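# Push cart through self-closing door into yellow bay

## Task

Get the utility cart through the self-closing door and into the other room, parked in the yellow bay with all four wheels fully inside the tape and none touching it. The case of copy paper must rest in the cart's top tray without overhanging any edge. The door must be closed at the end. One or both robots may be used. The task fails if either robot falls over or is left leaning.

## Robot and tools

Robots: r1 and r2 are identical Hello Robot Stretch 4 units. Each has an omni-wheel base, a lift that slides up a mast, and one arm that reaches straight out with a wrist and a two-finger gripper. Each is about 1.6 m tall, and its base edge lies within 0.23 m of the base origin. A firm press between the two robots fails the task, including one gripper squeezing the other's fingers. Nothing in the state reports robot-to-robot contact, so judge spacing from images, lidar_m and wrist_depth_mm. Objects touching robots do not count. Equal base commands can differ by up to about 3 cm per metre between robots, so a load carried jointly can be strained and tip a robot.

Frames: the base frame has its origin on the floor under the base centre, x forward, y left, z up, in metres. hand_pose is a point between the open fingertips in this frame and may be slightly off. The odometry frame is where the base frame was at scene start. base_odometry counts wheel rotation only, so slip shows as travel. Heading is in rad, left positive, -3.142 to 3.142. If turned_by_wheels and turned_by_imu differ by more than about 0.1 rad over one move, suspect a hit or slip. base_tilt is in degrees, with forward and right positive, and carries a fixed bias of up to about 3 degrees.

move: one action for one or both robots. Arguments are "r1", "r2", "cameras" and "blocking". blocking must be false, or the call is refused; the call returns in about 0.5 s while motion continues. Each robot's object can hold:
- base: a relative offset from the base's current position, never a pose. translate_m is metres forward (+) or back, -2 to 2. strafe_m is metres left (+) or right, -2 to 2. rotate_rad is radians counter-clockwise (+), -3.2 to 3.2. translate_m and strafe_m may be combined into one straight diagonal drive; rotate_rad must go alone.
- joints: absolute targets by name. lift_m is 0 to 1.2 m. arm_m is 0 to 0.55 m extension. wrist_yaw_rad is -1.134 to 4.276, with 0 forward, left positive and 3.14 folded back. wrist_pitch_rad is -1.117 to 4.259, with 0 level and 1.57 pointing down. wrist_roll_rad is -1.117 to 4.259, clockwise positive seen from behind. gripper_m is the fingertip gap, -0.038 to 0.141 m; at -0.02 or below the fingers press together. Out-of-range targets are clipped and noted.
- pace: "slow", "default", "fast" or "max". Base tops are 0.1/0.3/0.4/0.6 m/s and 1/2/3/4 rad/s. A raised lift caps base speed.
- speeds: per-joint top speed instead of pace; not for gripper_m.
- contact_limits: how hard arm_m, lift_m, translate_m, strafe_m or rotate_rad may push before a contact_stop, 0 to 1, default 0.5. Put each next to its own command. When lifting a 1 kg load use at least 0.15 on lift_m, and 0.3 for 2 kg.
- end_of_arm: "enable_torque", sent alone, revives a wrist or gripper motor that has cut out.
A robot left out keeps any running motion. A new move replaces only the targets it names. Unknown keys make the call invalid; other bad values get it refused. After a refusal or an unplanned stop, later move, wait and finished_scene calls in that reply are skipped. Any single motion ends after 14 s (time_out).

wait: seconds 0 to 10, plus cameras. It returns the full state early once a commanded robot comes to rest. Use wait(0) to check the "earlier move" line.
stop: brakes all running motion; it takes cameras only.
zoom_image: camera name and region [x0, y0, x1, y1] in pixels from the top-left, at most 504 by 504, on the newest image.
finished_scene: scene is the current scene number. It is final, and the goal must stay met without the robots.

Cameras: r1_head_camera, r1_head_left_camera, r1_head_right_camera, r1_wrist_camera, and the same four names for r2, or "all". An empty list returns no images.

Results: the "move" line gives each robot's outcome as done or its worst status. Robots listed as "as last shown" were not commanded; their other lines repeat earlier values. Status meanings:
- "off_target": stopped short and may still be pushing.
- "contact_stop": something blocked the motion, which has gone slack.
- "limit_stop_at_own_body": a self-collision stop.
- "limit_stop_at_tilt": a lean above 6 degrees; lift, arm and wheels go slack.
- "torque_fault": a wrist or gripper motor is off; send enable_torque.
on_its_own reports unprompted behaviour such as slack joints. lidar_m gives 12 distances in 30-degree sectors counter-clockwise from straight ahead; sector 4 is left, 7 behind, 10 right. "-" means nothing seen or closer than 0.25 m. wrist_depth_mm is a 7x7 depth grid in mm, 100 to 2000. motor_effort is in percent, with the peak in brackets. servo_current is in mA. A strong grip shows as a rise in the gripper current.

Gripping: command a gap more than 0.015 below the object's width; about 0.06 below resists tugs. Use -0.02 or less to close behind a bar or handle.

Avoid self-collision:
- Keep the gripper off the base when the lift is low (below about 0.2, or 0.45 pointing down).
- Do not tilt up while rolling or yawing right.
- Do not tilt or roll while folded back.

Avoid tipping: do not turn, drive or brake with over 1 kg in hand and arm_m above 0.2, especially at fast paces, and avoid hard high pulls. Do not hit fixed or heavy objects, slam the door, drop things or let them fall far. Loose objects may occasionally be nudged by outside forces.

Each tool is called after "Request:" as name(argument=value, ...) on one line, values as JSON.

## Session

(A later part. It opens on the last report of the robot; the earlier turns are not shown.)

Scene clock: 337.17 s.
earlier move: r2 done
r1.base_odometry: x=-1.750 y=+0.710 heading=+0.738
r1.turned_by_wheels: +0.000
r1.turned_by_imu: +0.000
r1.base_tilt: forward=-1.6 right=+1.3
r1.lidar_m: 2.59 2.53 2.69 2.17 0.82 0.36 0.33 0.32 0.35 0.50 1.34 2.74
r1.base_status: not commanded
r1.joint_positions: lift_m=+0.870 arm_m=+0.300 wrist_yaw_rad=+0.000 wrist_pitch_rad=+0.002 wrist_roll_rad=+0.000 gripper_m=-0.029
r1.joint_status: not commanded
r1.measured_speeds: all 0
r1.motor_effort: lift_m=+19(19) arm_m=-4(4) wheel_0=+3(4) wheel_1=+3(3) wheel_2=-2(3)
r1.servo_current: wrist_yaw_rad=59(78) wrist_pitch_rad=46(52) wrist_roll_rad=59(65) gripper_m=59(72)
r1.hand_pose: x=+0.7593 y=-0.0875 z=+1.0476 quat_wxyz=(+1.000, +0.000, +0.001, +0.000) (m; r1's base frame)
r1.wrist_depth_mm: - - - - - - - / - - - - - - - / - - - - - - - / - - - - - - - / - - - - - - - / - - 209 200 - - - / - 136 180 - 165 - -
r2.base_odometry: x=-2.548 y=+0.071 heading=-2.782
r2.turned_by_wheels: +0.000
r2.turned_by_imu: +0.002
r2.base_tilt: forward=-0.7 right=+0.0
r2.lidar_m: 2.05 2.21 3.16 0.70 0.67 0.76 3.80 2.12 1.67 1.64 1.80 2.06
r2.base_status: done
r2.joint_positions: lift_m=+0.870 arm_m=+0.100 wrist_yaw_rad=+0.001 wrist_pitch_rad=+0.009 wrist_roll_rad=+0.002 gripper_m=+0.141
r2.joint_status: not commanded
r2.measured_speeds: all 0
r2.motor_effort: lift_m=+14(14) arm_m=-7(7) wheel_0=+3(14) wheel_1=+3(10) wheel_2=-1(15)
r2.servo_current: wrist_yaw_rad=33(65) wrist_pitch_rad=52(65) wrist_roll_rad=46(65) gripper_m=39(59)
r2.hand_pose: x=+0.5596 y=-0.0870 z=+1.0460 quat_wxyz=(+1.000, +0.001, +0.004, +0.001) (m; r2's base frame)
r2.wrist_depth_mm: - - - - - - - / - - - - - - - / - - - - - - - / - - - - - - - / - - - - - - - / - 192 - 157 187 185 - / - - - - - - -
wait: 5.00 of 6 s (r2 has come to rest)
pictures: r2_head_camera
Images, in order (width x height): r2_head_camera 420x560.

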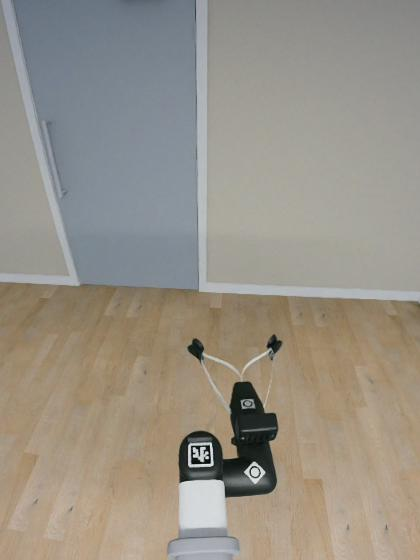

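Request:
move(blocking=false, r2={"base":{"translate_m":0.8,"strafe_m":0.6},"joints":{"wrist_yaw_rad":0.6,"arm_m":0.2}}, cameras=[])

Request:
wait(seconds=5, cameras=["r2_head_camera","r2_wrist_camera"])

Scene clock: 352.33 s.
move: r2 moving
r1: as last shown
r1.turned_by_imu: -0.001
r1.base_tilt: forward=-1.6 right=+1.2
r1.lidar_m: 2.60 2.52 2.65 2.18 0.80 0.37 0.33 0.31 0.37 0.51 1.37 2.72
r1.servo_current: wrist_yaw_rad=52(65) wrist_pitch_rad=39(46) wrist_roll_rad=46(59) gripper_m=59(65)
r1.wrist_depth_mm: - - - - - - - / - - - - - - - / - - - - - - - / - - - - - - - / - - - - - - - / - - 210 200 - - - / - 136 180 - 165 - -
r2.base_odometry: x=-2.567 y=+0.042 heading=-2.782
r2.turned_by_wheels: +0.000
r2.turned_by_imu: +0.002
r2.base_tilt: forward=-0.7 right=+0.1
r2.lidar_m: 2.01 2.17 3.15 3.05 0.67 0.76 3.85 2.16 1.71 1.67 1.81 2.05
r2.base_status: translate_m moving; strafe_m moving
r2.joint_positions: lift_m=+0.870 arm_m=+0.151 wrist_yaw_rad=+0.522 wrist_pitch_rad=+0.008 wrist_roll_rad=+0.002 gripper_m=+0.141
r2.joint_status: arm_m moving; wrist_yaw_rad moving
r2.measured_speeds: translate_m=+0.106 strafe_m=+0.078 rotate_rad=+0.007 lift_m=+0.000 arm_m=+0.195 wrist_yaw_rad=+1.119 wrist_pitch_rad=-0.001 wrist_roll_rad=-0.002
r2.motor_effort: lift_m=+14(14) arm_m=+7(12) wheel_0=+1(7) wheel_1=+10(11) wheel_2=-11(12)
r2.servo_current: wrist_yaw_rad=65(137) wrist_pitch_rad=52(59) wrist_roll_rad=52(52) gripper_m=46(52)
r2.hand_pose: x=+0.6150 y=+0.0682 z=+1.0461 quat_wxyz=(+0.966, +0.000, +0.004, +0.258) (m; r2's base frame)
r2.wrist_depth_mm: - - - - - - - / - - - - - - - / - - - - - - - / - - - - - - - / - - - - - - - / - - - - 187 183 - / - - - - - - -
pictures: none
No camera images: "cameras" was empty.

Scene clock: 356.57 s.
earlier move: r2 done
r1.base_odometry: x=-1.750 y=+0.710 heading=+0.738
r1.turned_by_wheels: +0.000
r1.turned_by_imu: +0.000
r1.base_tilt: forward=-1.6 right=+1.3
r1.lidar_m: 2.62 2.53 2.67 2.17 0.81 0.35 0.33 0.31 0.36 0.53 1.36 2.73
r1.base_status: not commanded
r1.joint_positions: lift_m=+0.870 arm_m=+0.300 wrist_yaw_rad=+0.000 wrist_pitch_rad=+0.002 wrist_roll_rad=+0.000 gripper_m=-0.029
r1.joint_status: not commanded
r1.measured_speeds: all 0
r1.motor_effort: lift_m=+19(19) arm_m=-4(4) wheel_0=+4(4) wheel_1=+3(3) wheel_2=-2(3)
r1.servo_current: wrist_yaw_rad=46(65) wrist_pitch_rad=46(52) wrist_roll_rad=39(65) gripper_m=65(72)
r1.hand_pose: x=+0.7593 y=-0.0875 z=+1.0476 quat_wxyz=(+1.000, +0.000, +0.001, +0.000) (m; r1's base frame)
r1.wrist_depth_mm: - - - - - - - / - - - - - - - / - - - - - - - / - - - - - - - / - - - - - - - / - - 209 200 - - - / - 136 180 - 164 - -
r2.base_odometry: x=-3.086 y=-0.772 heading=-2.782
r2.turned_by_wheels: +0.000
r2.turned_by_imu: +0.002
r2.base_tilt: forward=-0.7 right=+0.1
r2.lidar_m: 1.33 1.45 2.14 2.42 2.62 1.08 0.99 2.99 2.37 2.32 1.70 1.36
r2.base_status: done
r2.joint_positions: lift_m=+0.870 arm_m=+0.200 wrist_yaw_rad=+0.597 wrist_pitch_rad=+0.008 wrist_roll_rad=+0.002 gripper_m=+0.141
r2.joint_status: all done
r2.measured_speeds: all 0
r2.motor_effort: lift_m=+14(14) arm_m=+7(12) wheel_0=-2(9) wheel_1=+3(12) wheel_2=-3(13)
r2.servo_current: wrist_yaw_rad=39(137) wrist_pitch_rad=59(59) wrist_roll_rad=39(59) gripper_m=52(59)
r2.hand_pose: x=+0.6583 y=+0.0899 z=+1.0461 quat_wxyz=(+0.956, +0.000, +0.004, +0.294) (m; r2's base frame)
r2.wrist_depth_mm: - - - - - - - / - - - - - - - / - - - - - - - / - - - - - - - / - - - - - - - / - - - 157 187 185 - / - - - - - - -
wait: 4.23 of 5 s (r2 has come to rest)
pictures: r2_head_camera, r2_wrist_camera
Images, in order (width x height): r2_head_camera 420x560, r2_wrist_camera 616x392.

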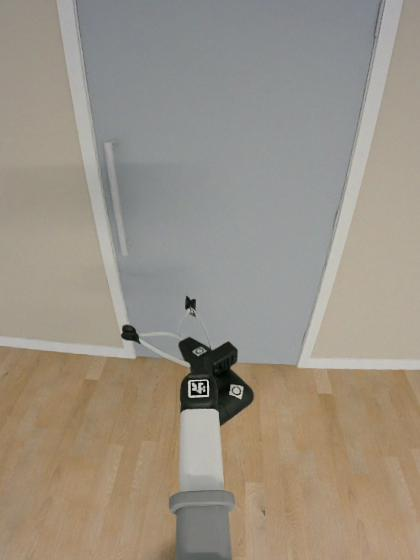

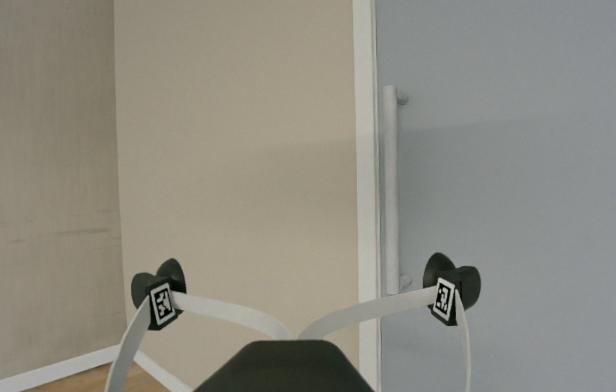

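Request:
move(blocking=false, r2={"base":{"translate_m":0.4,"strafe_m":0.09}}, cameras=[])

Request:
wait(seconds=3, cameras=["r2_wrist_camera","r2_head_camera"])

Scene clock: 365.47 s.
move: r2 moving
r1: as last shown
r1.turned_by_imu: -0.001
r1.lidar_m: 2.59 2.51 2.69 2.16 0.82 0.36 0.31 0.32 0.35 0.51 1.34 2.73
r1.motor_effort: lift_m=+19(19) arm_m=-4(4) wheel_0=+3(4) wheel_1=+3(3) wheel_2=-2(2)
r1.servo_current: wrist_yaw_rad=52(72) wrist_pitch_rad=46(52) wrist_roll_rad=46(59) gripper_m=59(65)
r1.wrist_depth_mm: - - - - - - - / - - - - - - - / - - - - - - - / - - - - - - - / - - - - - - - / - - 209 199 - - - / - 136 180 - 165 - -
r2.base_odometry: x=-3.113 y=-0.790 heading=-2.782
r2.turned_by_wheels: +0.000
r2.turned_by_imu: +0.001
r2.base_tilt: forward=-0.7 right=+0.1
r2.lidar_m: 1.30 1.40 2.13 2.41 2.63 1.13 1.00 3.02 2.39 2.33 1.67 1.30
r2.base_status: translate_m moving; strafe_m moving
r2.joint_positions: lift_m=+0.870 arm_m=+0.200 wrist_yaw_rad=+0.597 wrist_pitch_rad=+0.008 wrist_roll_rad=+0.002 gripper_m=+0.141
r2.joint_status: not commanded
r2.measured_speeds: translate_m=+0.121 strafe_m=+0.028 rotate_rad=-0.001 lift_m=+0.000 arm_m=+0.000 wrist_yaw_rad=+0.000 wrist_pitch_rad=+0.000 wrist_roll_rad=+0.000
r2.motor_effort: lift_m=+14(14) arm_m=+7(8) wheel_0=+8(8) wheel_1=+9(10) wheel_2=-12(13)
r2.servo_current: wrist_yaw_rad=46(59) wrist_pitch_rad=52(59) wrist_roll_rad=52(59) gripper_m=52(65)
r2.hand_pose: x=+0.6583 y=+0.0899 z=+1.0461 quat_wxyz=(+0.956, +0.000, +0.004, +0.294) (m; r2's base frame)
r2.wrist_depth_mm: - - - - - - - / - - - - - - - / - - - - - - - / - - - - 866 - - / - - - - 878 - - / - - - 157 188 185 - / - - - - - - -
pictures: none
No camera images: "cameras" was empty.

Scene clock: 367.80 s.
earlier move: r2 done
r1.base_odometry: x=-1.750 y=+0.710 heading=+0.738
r1.turned_by_wheels: +0.000
r1.turned_by_imu: +0.000
r1.base_tilt: forward=-1.6 right=+1.2
r1.lidar_m: 2.60 2.53 2.71 2.19 0.81 0.37 0.31 0.31 0.36 0.51 1.33 2.75
r1.base_status: not commanded
r1.joint_positions: lift_m=+0.870 arm_m=+0.300 wrist_yaw_rad=+0.000 wrist_pitch_rad=+0.002 wrist_roll_rad=+0.000 gripper_m=-0.029
r1.joint_status: not commanded
r1.measured_speeds: all 0
r1.motor_effort: lift_m=+19(19) arm_m=-4(4) wheel_0=+3(4) wheel_1=+2(3) wheel_2=-2(2)
r1.servo_current: wrist_yaw_rad=39(72) wrist_pitch_rad=46(52) wrist_roll_rad=46(59) gripper_m=59(65)
r1.hand_pose: x=+0.7593 y=-0.0875 z=+1.0476 quat_wxyz=(+1.000, +0.000, +0.001, +0.000) (m; r1's base frame)
r1.wrist_depth_mm: - - - - - - - / - - - - - - - / - - - - - - - / - - - - - - - / - - - - - - - / - - 210 200 - - - / - 136 179 - 165 - -
r2.base_odometry: x=-3.429 y=-0.997 heading=-2.782
r2.turned_by_wheels: +0.000
r2.turned_by_imu: +0.001
r2.base_tilt: forward=-0.7 right=+0.1
r2.lidar_m: 0.92 0.95 1.53 2.28 2.48 3.71 1.37 3.17 2.50 2.45 1.22 0.95
r2.base_status: done
r2.joint_positions: lift_m=+0.870 arm_m=+0.200 wrist_yaw_rad=+0.597 wrist_pitch_rad=+0.008 wrist_roll_rad=+0.002 gripper_m=+0.141
r2.joint_status: not commanded
r2.measured_speeds: all 0
r2.motor_effort: lift_m=+14(14) arm_m=+7(8) wheel_0=+2(10) wheel_1=+3(10) wheel_2=-4(14)
r2.servo_current: wrist_yaw_rad=59(59) wrist_pitch_rad=52(65) wrist_roll_rad=33(59) gripper_m=52(65)
r2.hand_pose: x=+0.6583 y=+0.0899 z=+1.0461 quat_wxyz=(+0.956, +0.000, +0.004, +0.294) (m; r2's base frame)
r2.wrist_depth_mm: - - - 609 - - 389 / 1808 - - 621 - - 392 / 1808 - - 512 - - 394 / 1808 - - 517 - - 392 / - - - 512 - - 397 / 1863 190 - 160 187 185 397 / - - - - - - 397
wait: 2.33 of 3 s (r2 has come to rest)
pictures: r2_head_camera, r2_wrist_camera
Images, in order (width x height): r2_head_camera 420x560, r2_wrist_camera 616x392.

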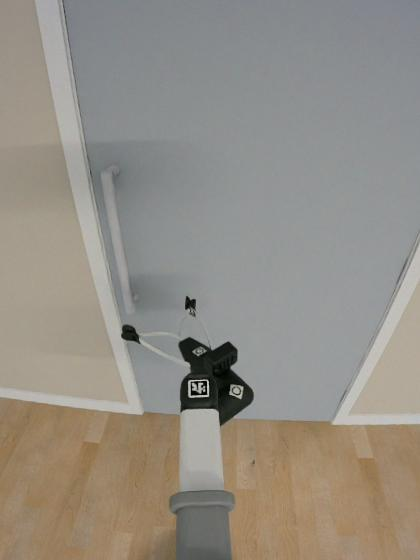

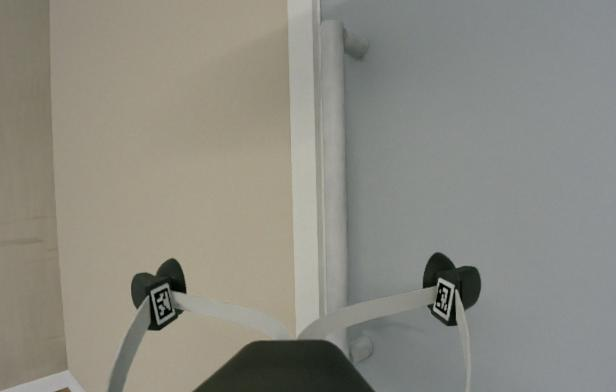

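Request:
move(blocking=false, r2={"base":{"strafe_m":0.13},"joints":{"wrist_yaw_rad":0.35}}, cameras=[])

Request:
wait(seconds=2, cameras=["r2_wrist_camera"])

Scene clock: 377.80 s.
move: r2 moving
r1: as last shown
r1.turned_by_imu: -0.001
r1.base_tilt: forward=-1.6 right=+1.3
r1.lidar_m: 2.60 2.52 2.67 2.20 0.80 0.35 0.32 0.31 0.36 0.51 1.35 2.75
r1.motor_effort: lift_m=+19(19) arm_m=-3(4) wheel_0=+3(4) wheel_1=+3(3) wheel_2=-2(2)
r1.servo_current: wrist_yaw_rad=59(59) wrist_pitch_rad=46(46) wrist_roll_rad=78(78) gripper_m=59(72)
r1.wrist_depth_mm: - - - - - - - / - - - - - - - / - - - - - - - / - - - - - - - / - - - - - - - / - - 209 200 - - - / - 136 179 - 164 - -
r2.base_odometry: x=-3.416 y=-1.031 heading=-2.782
r2.turned_by_wheels: +0.000
r2.turned_by_imu: +0.001
r2.base_tilt: forward=-0.7 right=+0.1
r2.lidar_m: 0.90 1.02 1.55 2.25 2.45 3.64 1.37 3.22 2.54 2.51 1.23 0.95
r2.base_status: strafe_m moving
r2.joint_positions: lift_m=+0.870 arm_m=+0.200 wrist_yaw_rad=+0.353 wrist_pitch_rad=+0.008 wrist_roll_rad=+0.002 gripper_m=+0.141
r2.joint_status: wrist_yaw_rad moving
r2.measured_speeds: translate_m=+0.000 strafe_m=+0.140 rotate_rad=-0.001 lift_m=+0.000 arm_m=+0.000 wrist_yaw_rad=-0.019 wrist_pitch_rad=+0.000 wrist_roll_rad=+0.000
r2.motor_effort: lift_m=+14(14) arm_m=+7(8) wheel_0=-7(11) wheel_1=+10(11) wheel_2=+0(2)
r2.servo_current: wrist_yaw_rad=59(117) wrist_pitch_rad=52(52) wrist_roll_rad=46(52) gripper_m=52(59)
r2.hand_pose: x=+0.6715 y=+0.0177 z=+1.0461 quat_wxyz=(+0.984, +0.000, +0.004, +0.176) (m; r2's base frame)
r2.wrist_depth_mm: - - 603 - - - 399 / - - 512 - - - 397 / - - 512 - - - 397 / - - 512 - - - 397 / - - 517 - - - 399 / - 189 216 157 187 184 - / - - - - - - -
pictures: none
No camera images: "cameras" was empty.

Scene clock: 378.93 s.
earlier move: r2 done
r1.base_odometry: x=-1.750 y=+0.710 heading=+0.738
r1.turned_by_wheels: +0.000
r1.turned_by_imu: +0.000
r1.base_tilt: forward=-1.6 right=+1.3
r1.lidar_m: 2.60 2.54 2.70 2.15 0.82 0.36 0.34 0.31 0.34 0.51 1.34 2.71
r1.base_status: not commanded
r1.joint_positions: lift_m=+0.870 arm_m=+0.300 wrist_yaw_rad=+0.000 wrist_pitch_rad=+0.002 wrist_roll_rad=+0.000 gripper_m=-0.029
r1.joint_status: not commanded
r1.measured_speeds: all 0
r1.motor_effort: lift_m=+19(19) arm_m=-4(4) wheel_0=+3(4) wheel_1=+3(3) wheel_2=-2(2)
r1.servo_current: wrist_yaw_rad=46(65) wrist_pitch_rad=39(46) wrist_roll_rad=46(78) gripper_m=59(72)
r1.hand_pose: x=+0.7593 y=-0.0875 z=+1.0476 quat_wxyz=(+1.000, +0.000, +0.001, +0.000) (m; r1's base frame)
r1.wrist_depth_mm: - - - - - - - / - - - - - - - / - - - - - - - / - - - - - - - / - - - - - - - / - - 210 200 - - - / - 136 180 - 164 - -
r2.base_odometry: x=-3.383 y=-1.119 heading=-2.782
r2.turned_by_wheels: +0.000
r2.turned_by_imu: +0.000
r2.base_tilt: forward=-0.7 right=+0.1
r2.lidar_m: 0.90 1.04 1.58 2.14 2.33 3.49 1.38 3.33 2.64 2.58 1.23 0.97
r2.base_status: done
r2.joint_positions: lift_m=+0.870 arm_m=+0.200 wrist_yaw_rad=+0.353 wrist_pitch_rad=+0.008 wrist_roll_rad=+0.002 gripper_m=+0.141
r2.joint_status: all done
r2.measured_speeds: all 0
r2.motor_effort: lift_m=+14(14) arm_m=+7(8) wheel_0=-2(13) wheel_1=+3(11) wheel_2=+0(2)
r2.servo_current: wrist_yaw_rad=46(117) wrist_pitch_rad=59(59) wrist_roll_rad=39(65) gripper_m=59(59)
r2.hand_pose: x=+0.6715 y=+0.0176 z=+1.0461 quat_wxyz=(+0.984, +0.000, +0.004, +0.175) (m; r2's base frame)
r2.wrist_depth_mm: - - - 530 - - 402 / - - - 564 - - 407 / - - - 574 - - 402 / - - - 480 - - 407 / - - - 585 - - - / - 190 - 477 187 185 - / - - - - - - -
wait: 1.13 of 2 s (r2 has come to rest)
pictures: r2_wrist_camera
Images, in order (width x height): r2_wrist_camera 616x392.

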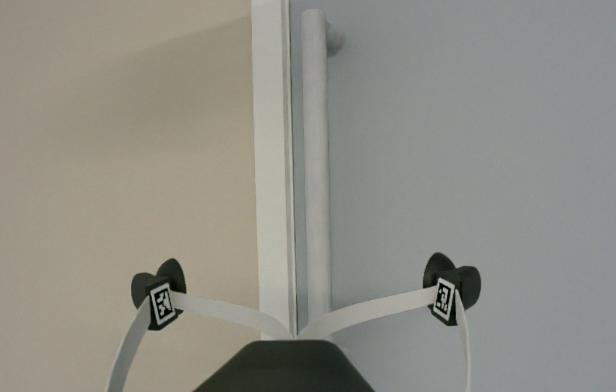

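Request:
move(blocking=false, r2={"base":{"translate_m":0.165,"strafe_m":0.053},"joints":{"lift_m":0.9},"contact_limits":{"translate_m":0.2}}, cameras=[])

Request:
wait(seconds=2, cameras=["r2_wrist_camera","r2_head_camera"])

Request:
zoom_image(camera="r2_head_camera", region=[40, 100, 280, 400])

Scene clock: 384.77 s.
move: r2 moving
r1: as last shown
r1.lidar_m: 2.57 2.51 2.69 2.18 0.82 0.34 0.33 0.30 0.36 0.51 1.34 2.73
r1.motor_effort: lift_m=+19(19) arm_m=-4(4) wheel_0=+3(3) wheel_1=+3(3) wheel_2=-2(2)
r1.servo_current: wrist_yaw_rad=39(65) wrist_pitch_rad=39(52) wrist_roll_rad=52(65) gripper_m=65(65)
r1.wrist_depth_mm: - - - - - - - / - - - - - - - / - - - - - - - / - - - - - - - / - - - - - - - / - - 209 200 - - - / - 136 179 - 164 - -
r2.base_odometry: x=-3.408 y=-1.139 heading=-2.781
r2.turned_by_wheels: +0.000
r2.turned_by_imu: +0.001
r2.base_tilt: forward=-0.7 right=+0.1
r2.lidar_m: 0.87 1.02 1.50 2.13 2.34 3.46 1.42 3.33 2.65 2.58 1.20 0.96
r2.base_status: translate_m moving; strafe_m moving
r2.joint_positions: lift_m=+0.897 arm_m=+0.200 wrist_yaw_rad=+0.353 wrist_pitch_rad=+0.008 wrist_roll_rad=+0.002 gripper_m=+0.141
r2.joint_status: lift_m moving
r2.measured_speeds: translate_m=+0.121 strafe_m=+0.040 rotate_rad=-0.001 lift_m=+0.044 arm_m=+0.000 wrist_yaw_rad=+0.000 wrist_pitch_rad=+0.000 wrist_roll_rad=+0.000
r2.motor_effort: lift_m=+20(24) arm_m=+7(8) wheel_0=+6(7) wheel_1=+8(10) wheel_2=-13(13)
r2.servo_current: wrist_yaw_rad=52(59) wrist_pitch_rad=46(52) wrist_roll_rad=52(59) gripper_m=52(59)
r2.contact_limits: translate_m 0.2
r2.hand_pose: x=+0.6715 y=+0.0176 z=+1.0731 quat_wxyz=(+0.984, +0.000, +0.004, +0.175) (m; r2's base frame)
r2.wrist_depth_mm: - - - 535 - - 387 / - - - 544 - - 389 / - - - 544 - - 392 / - - - 554 - - 392 / - - - 549 - - 397 / - 190 191 449 187 185 399 / - - - - - - 397
pictures: none
No camera images: "cameras" was empty.

Scene clock: 386.17 s.
earlier move: r2 done
r1.base_odometry: x=-1.750 y=+0.710 heading=+0.738
r1.turned_by_wheels: +0.000
r1.turned_by_imu: +0.000
r1.base_tilt: forward=-1.6 right=+1.3
r1.lidar_m: 2.59 2.51 2.68 2.17 0.81 0.35 0.33 0.29 0.34 0.52 1.35 2.74
r1.base_status: not commanded
r1.joint_positions: lift_m=+0.870 arm_m=+0.300 wrist_yaw_rad=+0.000 wrist_pitch_rad=+0.002 wrist_roll_rad=+0.000 gripper_m=-0.029
r1.joint_status: not commanded
r1.measured_speeds: all 0
r1.motor_effort: lift_m=+19(19) arm_m=-4(4) wheel_0=+3(4) wheel_1=+2(3) wheel_2=-2(3)
r1.servo_current: wrist_yaw_rad=33(65) wrist_pitch_rad=52(52) wrist_roll_rad=26(65) gripper_m=59(65)
r1.hand_pose: x=+0.7593 y=-0.0875 z=+1.0476 quat_wxyz=(+1.000, +0.000, +0.001, +0.000) (m; r1's base frame)
r1.wrist_depth_mm: - - - - - - - / - - - - - - - / - - - - - - - / - - - - - - - / - - - - - - - / - - 208 199 - - - / - 136 180 - 164 - -
r2.base_odometry: x=-3.518 y=-1.226 heading=-2.781
r2.turned_by_wheels: +0.000
r2.turned_by_imu: +0.000
r2.base_tilt: forward=-0.7 right=+0.1
r2.lidar_m: 0.75 0.88 1.31 2.09 2.26 3.37 1.54 3.41 2.71 2.20 1.07 0.81
r2.base_status: done
r2.joint_positions: lift_m=+0.900 arm_m=+0.200 wrist_yaw_rad=+0.353 wrist_pitch_rad=+0.008 wrist_roll_rad=+0.002 gripper_m=+0.141
r2.joint_status: all done
r2.measured_speeds: all 0
r2.motor_effort: lift_m=+21(24) arm_m=+7(8) wheel_0=+3(11) wheel_1=+3(10) wheel_2=-4(13)
r2.servo_current: wrist_yaw_rad=46(65) wrist_pitch_rad=52(59) wrist_roll_rad=39(59) gripper_m=46(59)
r2.contact_limits: translate_m 0.2
r2.hand_pose: x=+0.6715 y=+0.0176 z=+1.0756 quat_wxyz=(+0.984, +0.000, +0.004, +0.175) (m; r2's base frame)
r2.wrist_depth_mm: - - 439 362 340 301 277 / - - 445 366 340 304 282 / - - 445 370 343 306 281 / - - 452 373 347 309 286 / - - 427 375 351 306 287 / - 189 424 304 342 300 291 / - - 466 - 342 322 290
wait: 1.40 of 2 s (r2 has come to rest)
pictures: r2_head_camera, r2_wrist_camera
Images, in order (width x height): r2_head_camera 420x560, r2_wrist_camera 616x392.

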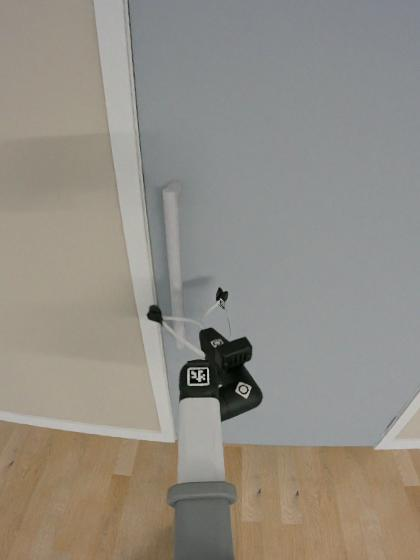

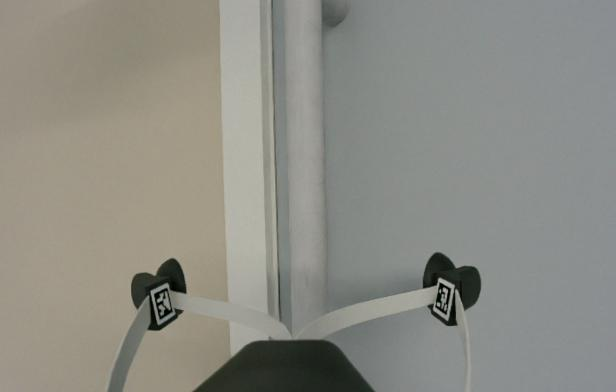

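Scaled by 1.680 from the camera's 420x560 image, which has a finer 1200x1600 frame.

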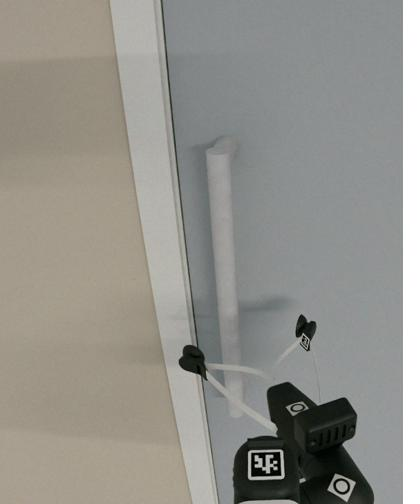

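Request:
move(blocking=false, r2={"base":{"translate_m":0.082,"strafe_m":0.028},"joints":{"gripper_m":0.1},"pace":"slow","contact_limits":{"translate_m":0.15}}, cameras=[])

Request:
wait(seconds=1.5, cameras=["r2_wrist_camera","r2_head_camera"])

Request:
zoom_image(camera="r2_head_camera", region=[90, 180, 290, 420])

Scene clock: 394.60 s.
move: r2 moving
r1: as last shown
r1.turned_by_imu: -0.001
r1.base_tilt: forward=-1.6 right=+1.2
r1.lidar_m: 2.59 2.53 2.68 2.18 0.82 0.36 0.32 0.31 0.35 0.52 1.36 2.73
r1.motor_effort: lift_m=+19(19) arm_m=-4(4) wheel_0=+3(4) wheel_1=+2(3) wheel_2=-2(2)
r1.servo_current: wrist_yaw_rad=39(59) wrist_pitch_rad=39(46) wrist_roll_rad=46(52) gripper_m=65(72)
r1.wrist_depth_mm: - - - - - - - / - - - - - - - / - - - - - - - / - - - - - - - / - - - - - - - / - - 210 200 - - - / - 136 180 - 164 - -
r2.base_odometry: x=-3.529 y=-1.235 heading=-2.781
r2.turned_by_wheels: +0.000
r2.turned_by_imu: +0.001
r2.base_tilt: forward=-0.7 right=+0.0
r2.lidar_m: 0.75 0.84 1.29 2.07 2.27 3.42 1.56 3.40 2.70 2.17 1.01 0.82
r2.base_status: translate_m moving; strafe_m moving
r2.joint_positions: lift_m=+0.900 arm_m=+0.200 wrist_yaw_rad=+0.353 wrist_pitch_rad=+0.008 wrist_roll_rad=+0.002 gripper_m=+0.135
r2.joint_status: gripper_m moving
r2.measured_speeds: translate_m=+0.049 strafe_m=+0.017 rotate_rad=-0.002 lift_m=+0.000 arm_m=+0.000 wrist_yaw_rad=+0.000 wrist_pitch_rad=+0.000 wrist_roll_rad=+0.000
r2.motor_effort: lift_m=+21(21) arm_m=+8(8) wheel_0=+2(7) wheel_1=+7(9) wheel_2=-9(10)
r2.servo_current: wrist_yaw_rad=39(46) wrist_pitch_rad=52(59) wrist_roll_rad=46(59) gripper_m=59(98)
r2.contact_limits: translate_m 0.15
r2.hand_pose: x=+0.6715 y=+0.0176 z=+1.0756 quat_wxyz=(+0.984, +0.000, +0.004, +0.175) (m; r2's base frame)
r2.wrist_depth_mm: - - 410 345 329 293 267 / - 484 413 355 329 297 273 / - - 418 357 332 298 276 / - - 436 359 336 300 276 / - - 415 366 338 297 279 / - 185 410 296 330 291 281 / - - 459 - 332 309 282
pictures: none
No camera images: "cameras" was empty.

Scene clock: 396.10 s.
earlier move: r2 moving
r1.base_odometry: x=-1.750 y=+0.710 heading=+0.738
r1.turned_by_wheels: +0.000
r1.turned_by_imu: +0.000
r1.base_tilt: forward=-1.6 right=+1.3
r1.lidar_m: 2.61 2.53 2.68 2.19 0.82 0.36 0.34 0.31 0.33 0.50 1.35 2.74
r1.base_status: not commanded
r1.joint_positions: lift_m=+0.870 arm_m=+0.300 wrist_yaw_rad=+0.000 wrist_pitch_rad=+0.002 wrist_roll_rad=+0.000 gripper_m=-0.029
r1.joint_status: not commanded
r1.measured_speeds: all 0
r1.motor_effort: lift_m=+19(19) arm_m=-4(4) wheel_0=+3(4) wheel_1=+2(3) wheel_2=-2(2)
r1.servo_current: wrist_yaw_rad=46(78) wrist_pitch_rad=39(46) wrist_roll_rad=39(65) gripper_m=65(72)
r1.hand_pose: x=+0.7593 y=-0.0875 z=+1.0476 quat_wxyz=(+1.000, +0.000, +0.001, +0.000) (m; r1's base frame)
r1.wrist_depth_mm: - - - - - - - / - - - - - - - / - - - - - - - / - - - - - - - / - - - - - - - / - - 208 200 - - - / - 136 180 - 164 - -
r2.base_odometry: x=-3.585 y=-1.281 heading=-2.781
r2.turned_by_wheels: +0.000
r2.turned_by_imu: +0.000
r2.base_tilt: forward=-0.6 right=+0.0
r2.lidar_m: 0.65 0.81 1.17 2.05 2.22 3.33 1.65 3.47 2.72 1.99 0.93 0.73
r2.base_status: translate_m moving; strafe_m moving
r2.joint_positions: lift_m=+0.900 arm_m=+0.200 wrist_yaw_rad=+0.353 wrist_pitch_rad=+0.008 wrist_roll_rad=+0.002 gripper_m=+0.102
r2.joint_status: gripper_m moving
r2.measured_speeds: all 0
r2.motor_effort: lift_m=+21(21) arm_m=+7(8) wheel_0=+6(9) wheel_1=+4(9) wheel_2=-7(10)
r2.servo_current: wrist_yaw_rad=52(59) wrist_pitch_rad=46(59) wrist_roll_rad=39(65) gripper_m=52(98)
r2.contact_limits: translate_m 0.15
r2.hand_pose: x=+0.6715 y=+0.0176 z=+1.0756 quat_wxyz=(+0.984, +0.000, +0.004, +0.175) (m; r2's base frame)
r2.wrist_depth_mm: 466 399 322 220 262 239 217 / 469 404 327 224 264 237 220 / 462 413 329 224 266 238 220 / 480 415 332 224 268 240 223 / - 418 330 224 271 243 224 / - 427 200 223 199 240 225 / - 424 355 - 266 236 227
wait: 1.50 s; no rest
pictures: r2_head_camera, r2_wrist_camera
Images, in order (width x height): r2_head_camera 420x560, r2_wrist_camera 616x392.

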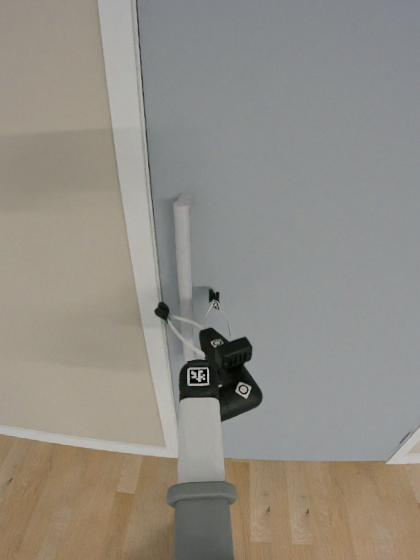

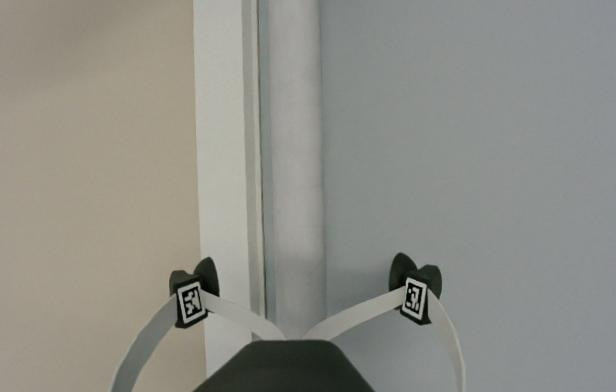

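Scaled by 2.100 from the camera's 420x560 image, which has a finer 1200x1600 frame.

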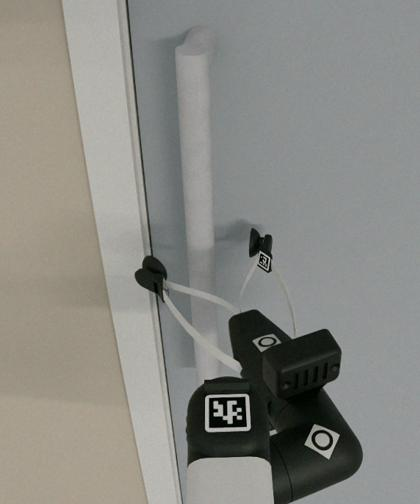

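Request:
move(blocking=false, r2={"base":{"translate_m":0.05,"strafe_m":0.012},"joints":{"gripper_m":0.07},"pace":"slow","contact_limits":{"translate_m":0.15}}, cameras=[])

Request:
wait(seconds=1.5, cameras=["r2_wrist_camera"])

Scene clock: 407.80 s.
earlier move: r2 done
move: r2 moving
r1: as last shown
r1.turned_by_imu: -0.001
r1.lidar_m: 2.58 2.52 2.68 2.17 0.85 0.34 0.32 0.31 0.37 0.53 1.32 2.74
r1.servo_current: wrist_yaw_rad=52(65) wrist_pitch_rad=39(46) wrist_roll_rad=52(52) gripper_m=59(65)
r1.wrist_depth_mm: - - - - - - - / - - - - - - - / - - - - - - - / - - - - - - - / - - - - - - - / - - 209 200 - - - / - 136 179 - 165 - -
r2.base_odometry: x=-3.596 y=-1.289 heading=-2.781
r2.turned_by_wheels: +0.000
r2.turned_by_imu: +0.002
r2.base_tilt: forward=-0.6 right=+0.1
r2.lidar_m: 0.64 0.78 1.14 2.04 2.22 3.31 1.62 3.47 2.73 1.97 0.92 0.72
r2.base_status: translate_m moving; strafe_m moving
r2.joint_positions: lift_m=+0.900 arm_m=+0.200 wrist_yaw_rad=+0.353 wrist_pitch_rad=+0.008 wrist_roll_rad=+0.002 gripper_m=+0.091
r2.joint_status: gripper_m moving
r2.measured_speeds: translate_m=+0.049 strafe_m=+0.012 rotate_rad=-0.003 lift_m=+0.000 arm_m=+0.000 wrist_yaw_rad=+0.000 wrist_pitch_rad=+0.000 wrist_roll_rad=+0.000
r2.motor_effort: lift_m=+21(21) arm_m=+7(7) wheel_0=+9(9) wheel_1=+7(9) wheel_2=-8(10)
r2.servo_current: wrist_yaw_rad=46(46) wrist_pitch_rad=52(59) wrist_roll_rad=46(52) gripper_m=78(78)
r2.contact_limits: translate_m 0.15
r2.hand_pose: x=+0.6715 y=+0.0176 z=+1.0756 quat_wxyz=(+0.984, +0.000, +0.004, +0.175) (m; r2's base frame)
r2.wrist_depth_mm: 462 387 310 205 252 225 208 / 462 389 314 208 254 227 - / 455 397 317 212 257 232 212 / 462 399 317 214 258 231 213 / 466 404 320 215 258 232 216 / 473 410 192 209 193 231 216 / - 427 338 - 259 228 217
pictures: none
No camera images: "cameras" was empty.

Scene clock: 409.07 s.
earlier move: r2 contact_stop
r1.base_odometry: x=-1.750 y=+0.710 heading=+0.738
r1.turned_by_wheels: +0.000
r1.turned_by_imu: +0.000
r1.base_tilt: forward=-1.6 right=+1.2
r1.lidar_m: 2.59 2.53 2.70 2.19 0.81 0.36 0.32 0.31 0.37 0.52 1.35 2.71
r1.base_status: not commanded
r1.joint_positions: lift_m=+0.870 arm_m=+0.300 wrist_yaw_rad=+0.000 wrist_pitch_rad=+0.002 wrist_roll_rad=+0.000 gripper_m=-0.029
r1.joint_status: not commanded
r1.measured_speeds: all 0
r1.motor_effort: lift_m=+19(19) arm_m=-4(4) wheel_0=+3(4) wheel_1=+3(3) wheel_2=-2(2)
r1.servo_current: wrist_yaw_rad=46(65) wrist_pitch_rad=46(46) wrist_roll_rad=26(65) gripper_m=52(72)
r1.hand_pose: x=+0.7593 y=-0.0875 z=+1.0476 quat_wxyz=(+1.000, +0.000, +0.001, +0.000) (m; r1's base frame)
r1.wrist_depth_mm: - - - - - - - / - - - - - - - / - - - - - - - / - - - - - - - / - - - - - - - / - - 209 200 - - - / - 136 180 - 164 - -
r2.base_odometry: x=-3.615 y=-1.304 heading=-2.794
r2.turned_by_wheels: -0.013
r2.turned_by_imu: -0.021
r2.base_tilt: forward=-0.7 right=+0.0
r2.lidar_m: 0.62 0.74 1.11 2.02 2.16 3.23 1.66 3.56 2.75 2.04 0.93 0.69
r2.base_status: translate_m contact_stop (by the wheels' count: +0.036 of +0.050); strafe_m contact_stop (by the wheels' count: +0.010 of +0.012)
r2.joint_positions: lift_m=+0.900 arm_m=+0.200 wrist_yaw_rad=+0.348 wrist_pitch_rad=+0.006 wrist_roll_rad=+0.002 gripper_m=+0.070
r2.joint_status: all done
r2.measured_speeds: all 0
r2.on_its_own: the wheels are slack since a contact_stop
r2.motor_effort: lift_m=+21(21) arm_m=+7(8) wheel_0=+0(9) wheel_1=+0(9) wheel_2=+0(19)
r2.servo_current: wrist_yaw_rad=39(65) wrist_pitch_rad=46(59) wrist_roll_rad=46(59) gripper_m=46(104)
r2.contact_limits: translate_m 0.15
r2.hand_pose: x=+0.6716 y=+0.0161 z=+1.0763 quat_wxyz=(+0.985, +0.000, +0.003, +0.173) (m; r2's base frame)
r2.wrist_depth_mm: 392 336 283 248 227 204 190 / 407 338 283 249 228 206 191 / 410 343 285 250 230 206 193 / 418 345 285 253 233 208 193 / 424 349 294 253 229 210 196 / 424 353 189 250 192 211 196 / 430 357 296 - 233 204 197
wait: 1.27 of 1.5 s (r2 has come to rest)
pictures: r2_wrist_camera
Images, in order (width x height): r2_wrist_camera 616x392.

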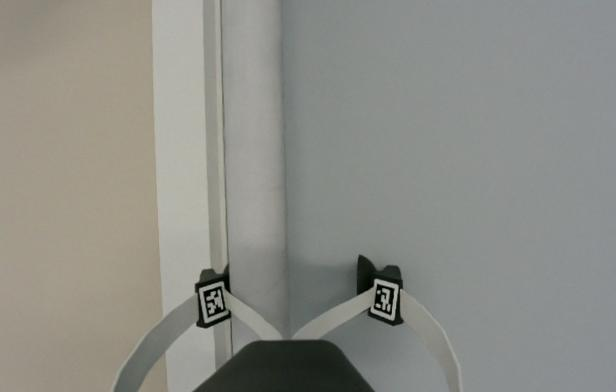

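Request:
move(blocking=false, r2={"base":{"strafe_m":0.018},"pace":"slow"}, cameras=[])

Request:
wait(seconds=1, cameras=[])

Request:
move(blocking=false, r2={"joints":{"gripper_m":-0.03}}, cameras=[])

Request:
wait(seconds=2, cameras=["r2_wrist_camera"])

Scene clock: 415.23 s.
move: r2 moving
r1: as last shown
r1.base_tilt: forward=-1.6 right=+1.3
r1.lidar_m: 2.58 2.54 2.69 2.18 0.81 0.36 0.33 0.31 0.37 0.52 1.35 2.73
r1.servo_current: wrist_yaw_rad=52(52) wrist_pitch_rad=39(46) wrist_roll_rad=72(72) gripper_m=59(65)
r1.wrist_depth_mm: - - - - - - - / - - - - - - - / - - - - - - - / - - - - - - - / - - - - - - - / - - 209 200 - - - / - 136 179 - 165 - -
r2.base_odometry: x=-3.611 y=-1.316 heading=-2.795
r2.turned_by_wheels: +0.000
r2.turned_by_imu: +0.001
r2.base_tilt: forward=-0.7 right=+0.1
r2.lidar_m: 0.62 0.73 1.14 2.02 2.18 3.19 1.67 3.56 2.79 2.02 0.91 0.72
r2.base_status: strafe_m moving
r2.joint_positions: lift_m=+0.900 arm_m=+0.200 wrist_yaw_rad=+0.347 wrist_pitch_rad=+0.006 wrist_roll_rad=+0.002 gripper_m=+0.070
r2.joint_status: not commanded
r2.measured_speeds: translate_m=+0.000 strafe_m=+0.036 rotate_rad=-0.002 lift_m=+0.000 arm_m=+0.000 wrist_yaw_rad=-0.016 wrist_pitch_rad=+0.000 wrist_roll_rad=+0.000
r2.motor_effort: lift_m=+21(21) arm_m=+7(7) wheel_0=-3(9) wheel_1=+4(10) wheel_2=-1(2)
r2.servo_current: wrist_yaw_rad=39(59) wrist_pitch_rad=46(52) wrist_roll_rad=46(59) gripper_m=52(59)
r2.hand_pose: x=+0.6716 y=+0.0158 z=+1.0763 quat_wxyz=(+0.985, +0.000, +0.003, +0.173) (m; r2's base frame)
r2.wrist_depth_mm: 399 330 281 246 228 206 191 / 402 338 285 247 229 206 193 / 394 336 287 247 231 208 195 / 410 343 289 248 234 210 196 / 415 345 289 251 232 212 196 / 421 351 190 192 192 212 199 / 421 355 294 - 231 208 200
pictures: none
No camera images: "cameras" was empty.

Scene clock: 415.80 s.
earlier move: r2 done
r1.base_odometry: x=-1.750 y=+0.710 heading=+0.738
r1.turned_by_wheels: +0.000
r1.turned_by_imu: +0.000
r1.base_tilt: forward=-1.6 right=+1.2
r1.lidar_m: 2.57 2.50 2.67 2.17 0.81 0.34 0.32 0.31 0.35 0.50 1.37 2.76
r1.base_status: not commanded
r1.joint_positions: lift_m=+0.870 arm_m=+0.300 wrist_yaw_rad=+0.000 wrist_pitch_rad=+0.002 wrist_roll_rad=+0.000 gripper_m=-0.029
r1.joint_status: not commanded
r1.measured_speeds: all 0
r1.motor_effort: lift_m=+19(19) arm_m=-4(4) wheel_0=+3(4) wheel_1=+3(3) wheel_2=-2(2)
r1.servo_current: wrist_yaw_rad=39(65) wrist_pitch_rad=33(46) wrist_roll_rad=52(72) gripper_m=59(72)
r1.hand_pose: x=+0.7593 y=-0.0875 z=+1.0476 quat_wxyz=(+1.000, +0.000, +0.001, +0.000) (m; r1's base frame)
r1.wrist_depth_mm: - - - - - - - / - - - - - - - / - - - - - - - / - - - - - - - / - - - - - - - / - - 210 200 - - - / - 136 179 - 165 - -
r2.base_odometry: x=-3.609 y=-1.321 heading=-2.795
r2.turned_by_wheels: +0.000
r2.turned_by_imu: +0.000
r2.base_tilt: forward=-0.7 right=+0.1
r2.lidar_m: 0.60 0.74 1.09 2.01 2.20 3.19 1.66 3.57 2.80 2.05 0.91 0.68
r2.base_status: done
r2.joint_positions: lift_m=+0.900 arm_m=+0.200 wrist_yaw_rad=+0.345 wrist_pitch_rad=+0.006 wrist_roll_rad=+0.002 gripper_m=+0.070
r2.joint_status: not commanded
r2.measured_speeds: all 0
r2.motor_effort: lift_m=+21(21) arm_m=+7(7) wheel_0=-8(10) wheel_1=+5(10) wheel_2=-2(2)
r2.servo_current: wrist_yaw_rad=46(59) wrist_pitch_rad=39(52) wrist_roll_rad=39(59) gripper_m=52(59)
r2.hand_pose: x=+0.6717 y=+0.0151 z=+1.0763 quat_wxyz=(+0.985, +0.000, +0.003, +0.171) (m; r2's base frame)
r2.wrist_depth_mm: 392 332 281 243 228 207 192 / 397 334 283 186 230 208 194 / 402 336 286 246 232 209 196 / 407 342 285 187 235 211 197 / 410 345 287 249 236 213 198 / 418 347 191 189 193 211 200 / 418 353 293 - 235 209 200
wait: 0.57 of 1 s (r2 has come to rest)
pictures: none
No camera images: "cameras" was empty.

Scene clock: 416.30 s.
move: r2 moving
r1: as last shown
r1.base_tilt: forward=-1.6 right=+1.3
r1.lidar_m: 2.60 2.53 2.67 2.18 0.85 0.37 0.32 0.31 0.35 0.52 1.32 2.73
r1.servo_current: wrist_yaw_rad=46(59) wrist_pitch_rad=46(59) wrist_roll_rad=52(59) gripper_m=59(65)
r1.wrist_depth_mm: - - - - - - - / - - - - - - - / - - - - - - - / - - - - - - - / - - - - - - - / - - 208 200 - - - / - 136 180 - 164 - -
r2.base_odometry: x=-3.609 y=-1.321 heading=-2.794
r2.turned_by_wheels: +0.000
r2.turned_by_imu: +0.001
r2.base_tilt: forward=-0.7 right=+0.0
r2.lidar_m: 0.61 0.74 1.10 2.00 2.16 3.22 1.66 3.58 2.77 2.02 0.91 0.70
r2.base_status: not commanded
r2.joint_positions: lift_m=+0.900 arm_m=+0.200 wrist_yaw_rad=+0.348 wrist_pitch_rad=+0.006 wrist_roll_rad=+0.002 gripper_m=+0.051
r2.joint_status: gripper_m moving
r2.measured_speeds: translate_m=+0.002 strafe_m=+0.005 rotate_rad=+0.002 lift_m=+0.000 arm_m=+0.000 wrist_yaw_rad=+0.031 wrist_pitch_rad=+0.000 wrist_roll_rad=+0.000
r2.motor_effort: lift_m=+21(21) arm_m=+7(7) wheel_0=-5(8) wheel_1=+4(6) wheel_2=+0(2)
r2.servo_current: wrist_yaw_rad=46(65) wrist_pitch_rad=52(52) wrist_roll_rad=39(59) gripper_m=137(137)
r2.hand_pose: x=+0.6716 y=+0.0161 z=+1.0763 quat_wxyz=(+0.985, +0.000, +0.003, +0.173) (m; r2's base frame)
r2.wrist_depth_mm: 404 342 279 176 227 204 190 / 410 343 282 183 230 206 191 / 415 347 285 178 232 207 193 / 427 351 287 179 234 208 195 / 430 355 290 179 231 211 196 / 442 364 198 179 195 212 196 / 439 366 296 - 234 206 198
pictures: none
No camera images: "cameras" was empty.

Scene clock: 417.50 s.
earlier move: r2 done
r1.base_odometry: x=-1.750 y=+0.710 heading=+0.738
r1.turned_by_wheels: +0.000
r1.turned_by_imu: +0.000
r1.base_tilt: forward=-1.6 right=+1.2
r1.lidar_m: 2.60 2.53 2.69 2.17 0.80 0.35 0.33 0.33 0.37 0.51 1.36 2.75
r1.base_status: not commanded
r1.joint_positions: lift_m=+0.870 arm_m=+0.300 wrist_yaw_rad=+0.000 wrist_pitch_rad=+0.002 wrist_roll_rad=+0.000 gripper_m=-0.029
r1.joint_status: not commanded
r1.measured_speeds: all 0
r1.motor_effort: lift_m=+19(19) arm_m=-4(4) wheel_0=+3(4) wheel_1=+2(3) wheel_2=-2(2)
r1.servo_current: wrist_yaw_rad=72(72) wrist_pitch_rad=33(59) wrist_roll_rad=46(72) gripper_m=59(65)
r1.hand_pose: x=+0.7593 y=-0.0875 z=+1.0476 quat_wxyz=(+1.000, +0.000, +0.001, +0.000) (m; r1's base frame)
r1.wrist_depth_mm: - - - - - - - / - - - - - - - / - - - - - - - / - - - - - - - / - - - - - - - / - - 210 199 - - - / - 136 180 - 164 - -
r2.base_odometry: x=-3.609 y=-1.321 heading=-2.793
r2.turned_by_wheels: +0.001
r2.turned_by_imu: +0.001
r2.base_tilt: forward=-0.6 right=+0.0
r2.lidar_m: 0.61 0.76 1.11 2.02 2.19 3.20 1.69 3.58 2.79 2.03 0.90 0.69
r2.base_status: not commanded
r2.joint_positions: lift_m=+0.900 arm_m=+0.200 wrist_yaw_rad=+0.357 wrist_pitch_rad=+0.006 wrist_roll_rad=+0.002 gripper_m=-0.028
r2.joint_status: all done
r2.measured_speeds: all 0
r2.motor_effort: lift_m=+21(21) arm_m=-4(7) wheel_0=+1(8) wheel_1=+1(6) wheel_2=+13(13)
r2.servo_current: wrist_yaw_rad=52(65) wrist_pitch_rad=52(52) wrist_roll_rad=65(65) gripper_m=143(351)
r2.hand_pose: x=+0.6717 y=+0.0188 z=+1.0763 quat_wxyz=(+0.984, +0.000, +0.003, +0.177) (m; r2's base frame)
r2.wrist_depth_mm: 418 347 278 162 216 196 - / 430 349 279 163 219 196 182 / 436 353 281 163 220 198 184 / 439 355 285 167 223 200 185 / 433 362 289 167 224 201 186 / 442 366 186 167 181 199 187 / 449 392 293 - 224 197 188
wait: 1.20 of 2 s (r2 has come to rest)
pictures: r2_wrist_camera
Images, in order (width x height): r2_wrist_camera 616x392.

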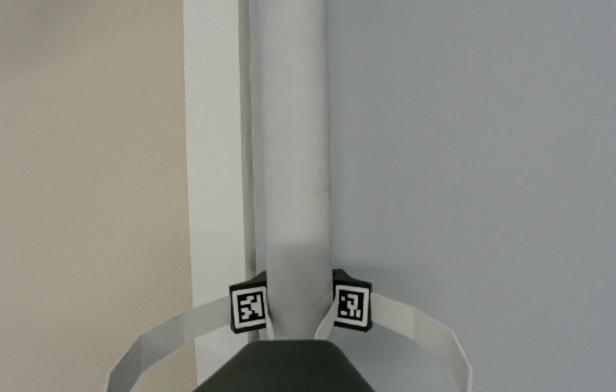

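Request:
move(blocking=false, r2={"base":{"translate_m":-0.245,"strafe_m":-0.12},"joints":{"wrist_yaw_rad":0.6},"speeds":{"wrist_yaw_rad":0.12},"pace":"slow","contact_limits":{"translate_m":0.8}}, cameras=[])

Request:
wait(seconds=3.5, cameras=["r2_wrist_camera","r2_head_camera"])

Scene clock: 434.83 s.
move: r2 moving
r1: as last shown
r1.turned_by_imu: -0.001
r1.base_tilt: forward=-1.6 right=+1.3
r1.lidar_m: 2.57 2.53 2.68 2.18 0.82 0.36 0.35 0.32 0.37 0.54 1.35 2.76
r1.servo_current: wrist_yaw_rad=65(72) wrist_pitch_rad=39(46) wrist_roll_rad=39(72) gripper_m=59(65)
r1.wrist_depth_mm: - - - - - - - / - - - - - - - / - - - - - - - / - - - - - - - / - - - - - - - / - - 209 200 - - - / - 136 180 - 164 - -
r2.base_odometry: x=-3.600 y=-1.311 heading=-2.793
r2.turned_by_wheels: +0.001
r2.turned_by_imu: +0.003
r2.base_tilt: forward=-0.6 right=+0.0
r2.lidar_m: 0.60 0.76 1.11 2.01 2.19 3.21 1.65 3.57 2.74 2.07 0.94 0.68
r2.base_status: translate_m moving; strafe_m moving
r2.joint_positions: lift_m=+0.900 arm_m=+0.200 wrist_yaw_rad=+0.403 wrist_pitch_rad=+0.006 wrist_roll_rad=+0.002 gripper_m=-0.028
r2.joint_status: wrist_yaw_rad moving
r2.measured_speeds: translate_m=-0.048 strafe_m=-0.024 rotate_rad=+0.002 lift_m=+0.000 arm_m=+0.000 wrist_yaw_rad=+0.115 wrist_pitch_rad=+0.000 wrist_roll_rad=+0.000
r2.motor_effort: lift_m=+21(21) arm_m=-4(5) wheel_0=-3(5) wheel_1=-10(11) wheel_2=+22(24)
r2.servo_current: wrist_yaw_rad=117(117) wrist_pitch_rad=46(59) wrist_roll_rad=46(59) gripper_m=143(150)
r2.contact_limits: translate_m 0.8
r2.hand_pose: x=+0.6705 y=+0.0328 z=+1.0763 quat_wxyz=(+0.980, +0.000, +0.003, +0.200) (m; r2's base frame)
r2.wrist_depth_mm: 462 377 297 162 217 195 - / 452 379 300 164 220 196 181 / 455 387 301 164 221 198 182 / 459 389 304 166 224 199 184 / 469 394 309 167 225 200 185 / 477 399 185 167 179 198 186 / - 404 317 - 224 193 187
pictures: none
No camera images: "cameras" was empty.

Scene clock: 438.23 s.
earlier move: r2 done
r1.base_odometry: x=-1.750 y=+0.710 heading=+0.738
r1.turned_by_wheels: +0.000
r1.turned_by_imu: +0.000
r1.base_tilt: forward=-1.6 right=+1.3
r1.lidar_m: 2.60 2.53 2.70 2.16 0.82 0.35 0.40 0.48 0.52 0.63 1.33 2.74
r1.base_status: not commanded
r1.joint_positions: lift_m=+0.870 arm_m=+0.300 wrist_yaw_rad=+0.000 wrist_pitch_rad=+0.002 wrist_roll_rad=+0.000 gripper_m=-0.029
r1.joint_status: not commanded
r1.measured_speeds: all 0
r1.motor_effort: lift_m=+19(19) arm_m=-4(4) wheel_0=+3(4) wheel_1=+2(3) wheel_2=-2(2)
r1.servo_current: wrist_yaw_rad=52(72) wrist_pitch_rad=39(52) wrist_roll_rad=59(72) gripper_m=65(72)
r1.hand_pose: x=+0.7593 y=-0.0875 z=+1.0476 quat_wxyz=(+1.000, +0.000, +0.001, +0.000) (m; r1's base frame)
r1.wrist_depth_mm: - - - - - - - / - - - - - - - / - - - - - - - / - - - - - - - / - - - - - - - / - - 209 199 - - - / - 136 180 - 164 - -
r2.base_odometry: x=-3.421 y=-1.125 heading=-2.792
r2.turned_by_wheels: +0.001
r2.turned_by_imu: +0.045
r2.base_tilt: forward=-0.6 right=+0.0
r2.lidar_m: 0.61 0.98 1.54 2.16 2.37 3.64 1.41 3.24 2.60 2.34 1.16 0.76
r2.base_status: done
r2.joint_positions: lift_m=+0.900 arm_m=+0.200 wrist_yaw_rad=+0.612 wrist_pitch_rad=+0.005 wrist_roll_rad=+0.002 gripper_m=-0.028
r2.joint_status: all done
r2.measured_speeds: all 0
r2.motor_effort: lift_m=+21(21) arm_m=-5(6) wheel_0=+6(13) wheel_1=-4(12) wheel_2=+18(28)
r2.servo_current: wrist_yaw_rad=65(117) wrist_pitch_rad=52(59) wrist_roll_rad=46(59) gripper_m=124(150)
r2.contact_limits: translate_m 0.8
r2.hand_pose: x=+0.6573 y=+0.0941 z=+1.0764 quat_wxyz=(+0.954, +0.000, +0.003, +0.301) (m; r2's base frame)
r2.wrist_depth_mm: - - - 162 216 193 177 / 1808 - - 165 217 193 178 / 1808 - - 164 220 195 180 / - - - 168 221 200 180 / - - - 167 224 197 182 / - - 182 167 180 196 183 / - - - - 222 193 184
wait: 3.40 of 3.5 s (r2 has come to rest)
pictures: r2_head_camera, r2_wrist_camera
Images, in order (width x height): r2_head_camera 420x560, r2_wrist_camera 616x392.

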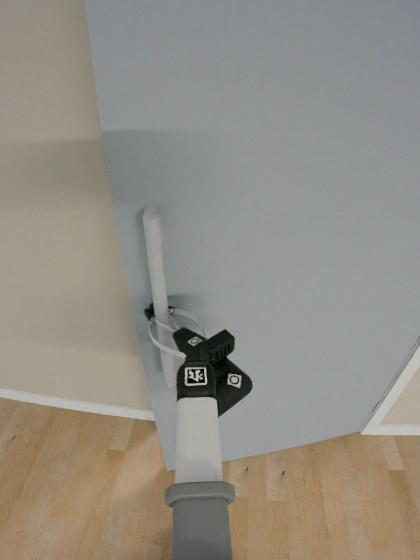

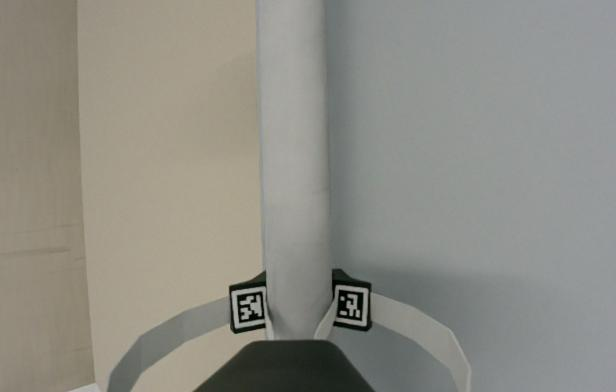

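Request:
move(blocking=false, r2={"base":{"translate_m":-0.2,"strafe_m":-0.21},"joints":{"wrist_yaw_rad":0.9},"speeds":{"wrist_yaw_rad":0.1},"pace":"slow","contact_limits":{"translate_m":0.8}}, cameras=[])

Request:
wait(seconds=3.7, cameras=["r2_wrist_camera","r2_head_camera"])

Scene clock: 445.03 s.
move: r2 moving
r1: as last shown
r1.lidar_m: 2.59 2.52 2.68 2.17 0.80 0.35 0.39 0.50 0.51 0.62 1.35 2.74
r1.servo_current: wrist_yaw_rad=65(72) wrist_pitch_rad=39(46) wrist_roll_rad=59(59) gripper_m=59(65)
r1.wrist_depth_mm: - - - - - - - / - - - - - - - / - - - - - - - / - - - - - - - / - - - - - - - / - - 210 200 - - - / - 136 179 - 164 - -
r2.base_odometry: x=-3.416 y=-1.113 heading=-2.789
r2.turned_by_wheels: +0.002
r2.turned_by_imu: +0.003
r2.base_tilt: forward=-0.6 right=+0.0
r2.lidar_m: 0.60 1.01 1.54 2.14 2.39 3.65 1.39 3.24 2.62 2.35 1.14 0.75
r2.base_status: translate_m moving; strafe_m moving
r2.joint_positions: lift_m=+0.900 arm_m=+0.200 wrist_yaw_rad=+0.647 wrist_pitch_rad=+0.005 wrist_roll_rad=+0.002 gripper_m=-0.028
r2.joint_status: wrist_yaw_rad moving
r2.measured_speeds: translate_m=-0.035 strafe_m=-0.037 rotate_rad=-0.002 lift_m=+0.000 arm_m=+0.000 wrist_yaw_rad=+0.097 wrist_pitch_rad=+0.000 wrist_roll_rad=+0.000
r2.motor_effort: lift_m=+21(21) arm_m=-6(6) wheel_0=+11(14) wheel_1=-10(11) wheel_2=+24(26)
r2.servo_current: wrist_yaw_rad=78(78) wrist_pitch_rad=39(52) wrist_roll_rad=46(52) gripper_m=111(117)
r2.contact_limits: translate_m 0.8
r2.hand_pose: x=+0.6539 y=+0.1040 z=+1.0764 quat_wxyz=(+0.948, +0.000, +0.003, +0.318) (m; r2's base frame)
r2.wrist_depth_mm: - - - 162 216 192 176 / - - - 163 219 193 177 / - - - 164 219 195 179 / - - - 167 222 200 180 / - - - 167 224 197 181 / - 1863 183 167 178 195 182 / - 137 - - 222 189 183
pictures: none
No camera images: "cameras" was empty.

Scene clock: 448.73 s.
earlier move: r2 moving
r1.base_odometry: x=-1.750 y=+0.710 heading=+0.738
r1.turned_by_wheels: +0.000
r1.turned_by_imu: +0.000
r1.base_tilt: forward=-1.6 right=+1.3
r1.lidar_m: 2.60 2.52 2.68 2.18 0.84 0.37 0.40 0.61 0.62 0.67 1.31 2.72
r1.base_status: not commanded
r1.joint_positions: lift_m=+0.870 arm_m=+0.300 wrist_yaw_rad=+0.000 wrist_pitch_rad=+0.002 wrist_roll_rad=+0.000 gripper_m=-0.029
r1.joint_status: not commanded
r1.measured_speeds: all 0
r1.motor_effort: lift_m=+19(19) arm_m=-4(4) wheel_0=+3(4) wheel_1=+2(3) wheel_2=-2(3)
r1.servo_current: wrist_yaw_rad=46(72) wrist_pitch_rad=39(46) wrist_roll_rad=65(65) gripper_m=52(65)
r1.hand_pose: x=+0.7593 y=-0.0875 z=+1.0476 quat_wxyz=(+1.000, +0.000, +0.001, +0.000) (m; r1's base frame)
r1.wrist_depth_mm: - - - - - - - / - - - - - - - / - - - - - - - / - - - - - - - / - - - - - - - / - - 209 200 - - - / - 136 179 - 165 - -
r2.base_odometry: x=-3.306 y=-0.859 heading=-2.789
r2.turned_by_wheels: +0.000
r2.turned_by_imu: +0.148
r2.base_tilt: forward=-0.6 right=+0.0
r2.lidar_m: 0.60 0.60 2.19 2.38 2.84 1.31 1.30 2.70 2.34 1.93 1.16 0.70
r2.base_status: translate_m moving; strafe_m moving
r2.joint_positions: lift_m=+0.900 arm_m=+0.200 wrist_yaw_rad=+0.907 wrist_pitch_rad=+0.005 wrist_roll_rad=+0.002 gripper_m=-0.028
r2.joint_status: all done
r2.measured_speeds: all 0
r2.motor_effort: lift_m=+21(21) arm_m=-9(9) wheel_0=+12(25) wheel_1=+0(11) wheel_2=+18(28)
r2.servo_current: wrist_yaw_rad=52(91) wrist_pitch_rad=46(52) wrist_roll_rad=46(65) gripper_m=117(130)
r2.contact_limits: translate_m 0.8
r2.hand_pose: x=+0.6177 y=+0.1733 z=+1.0764 quat_wxyz=(+0.899, +0.000, +0.003, +0.438) (m; r2's base frame)
r2.wrist_depth_mm: - - - 162 212 178 - / - - - 163 213 179 - / - - - 164 216 184 161 / - - - 167 217 178 162 / - - - 166 219 183 164 / - - 187 168 179 180 164 / - - - - 216 177 -
wait: 3.70 s; no rest
pictures: r2_head_camera, r2_wrist_camera
Images, in order (width x height): r2_head_camera 420x560, r2_wrist_camera 616x392.

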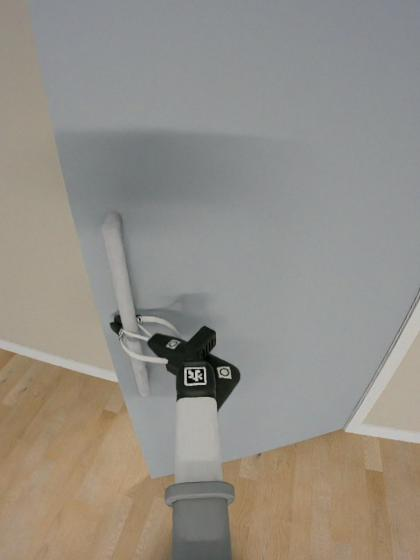

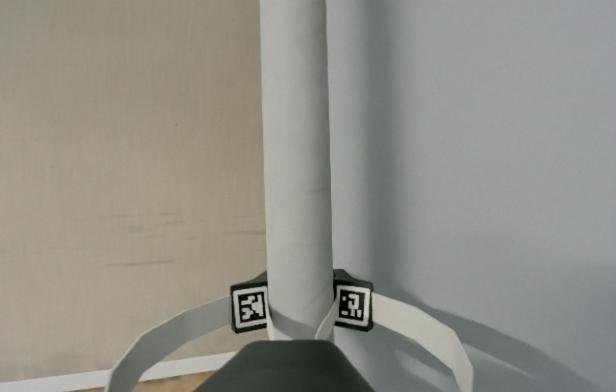

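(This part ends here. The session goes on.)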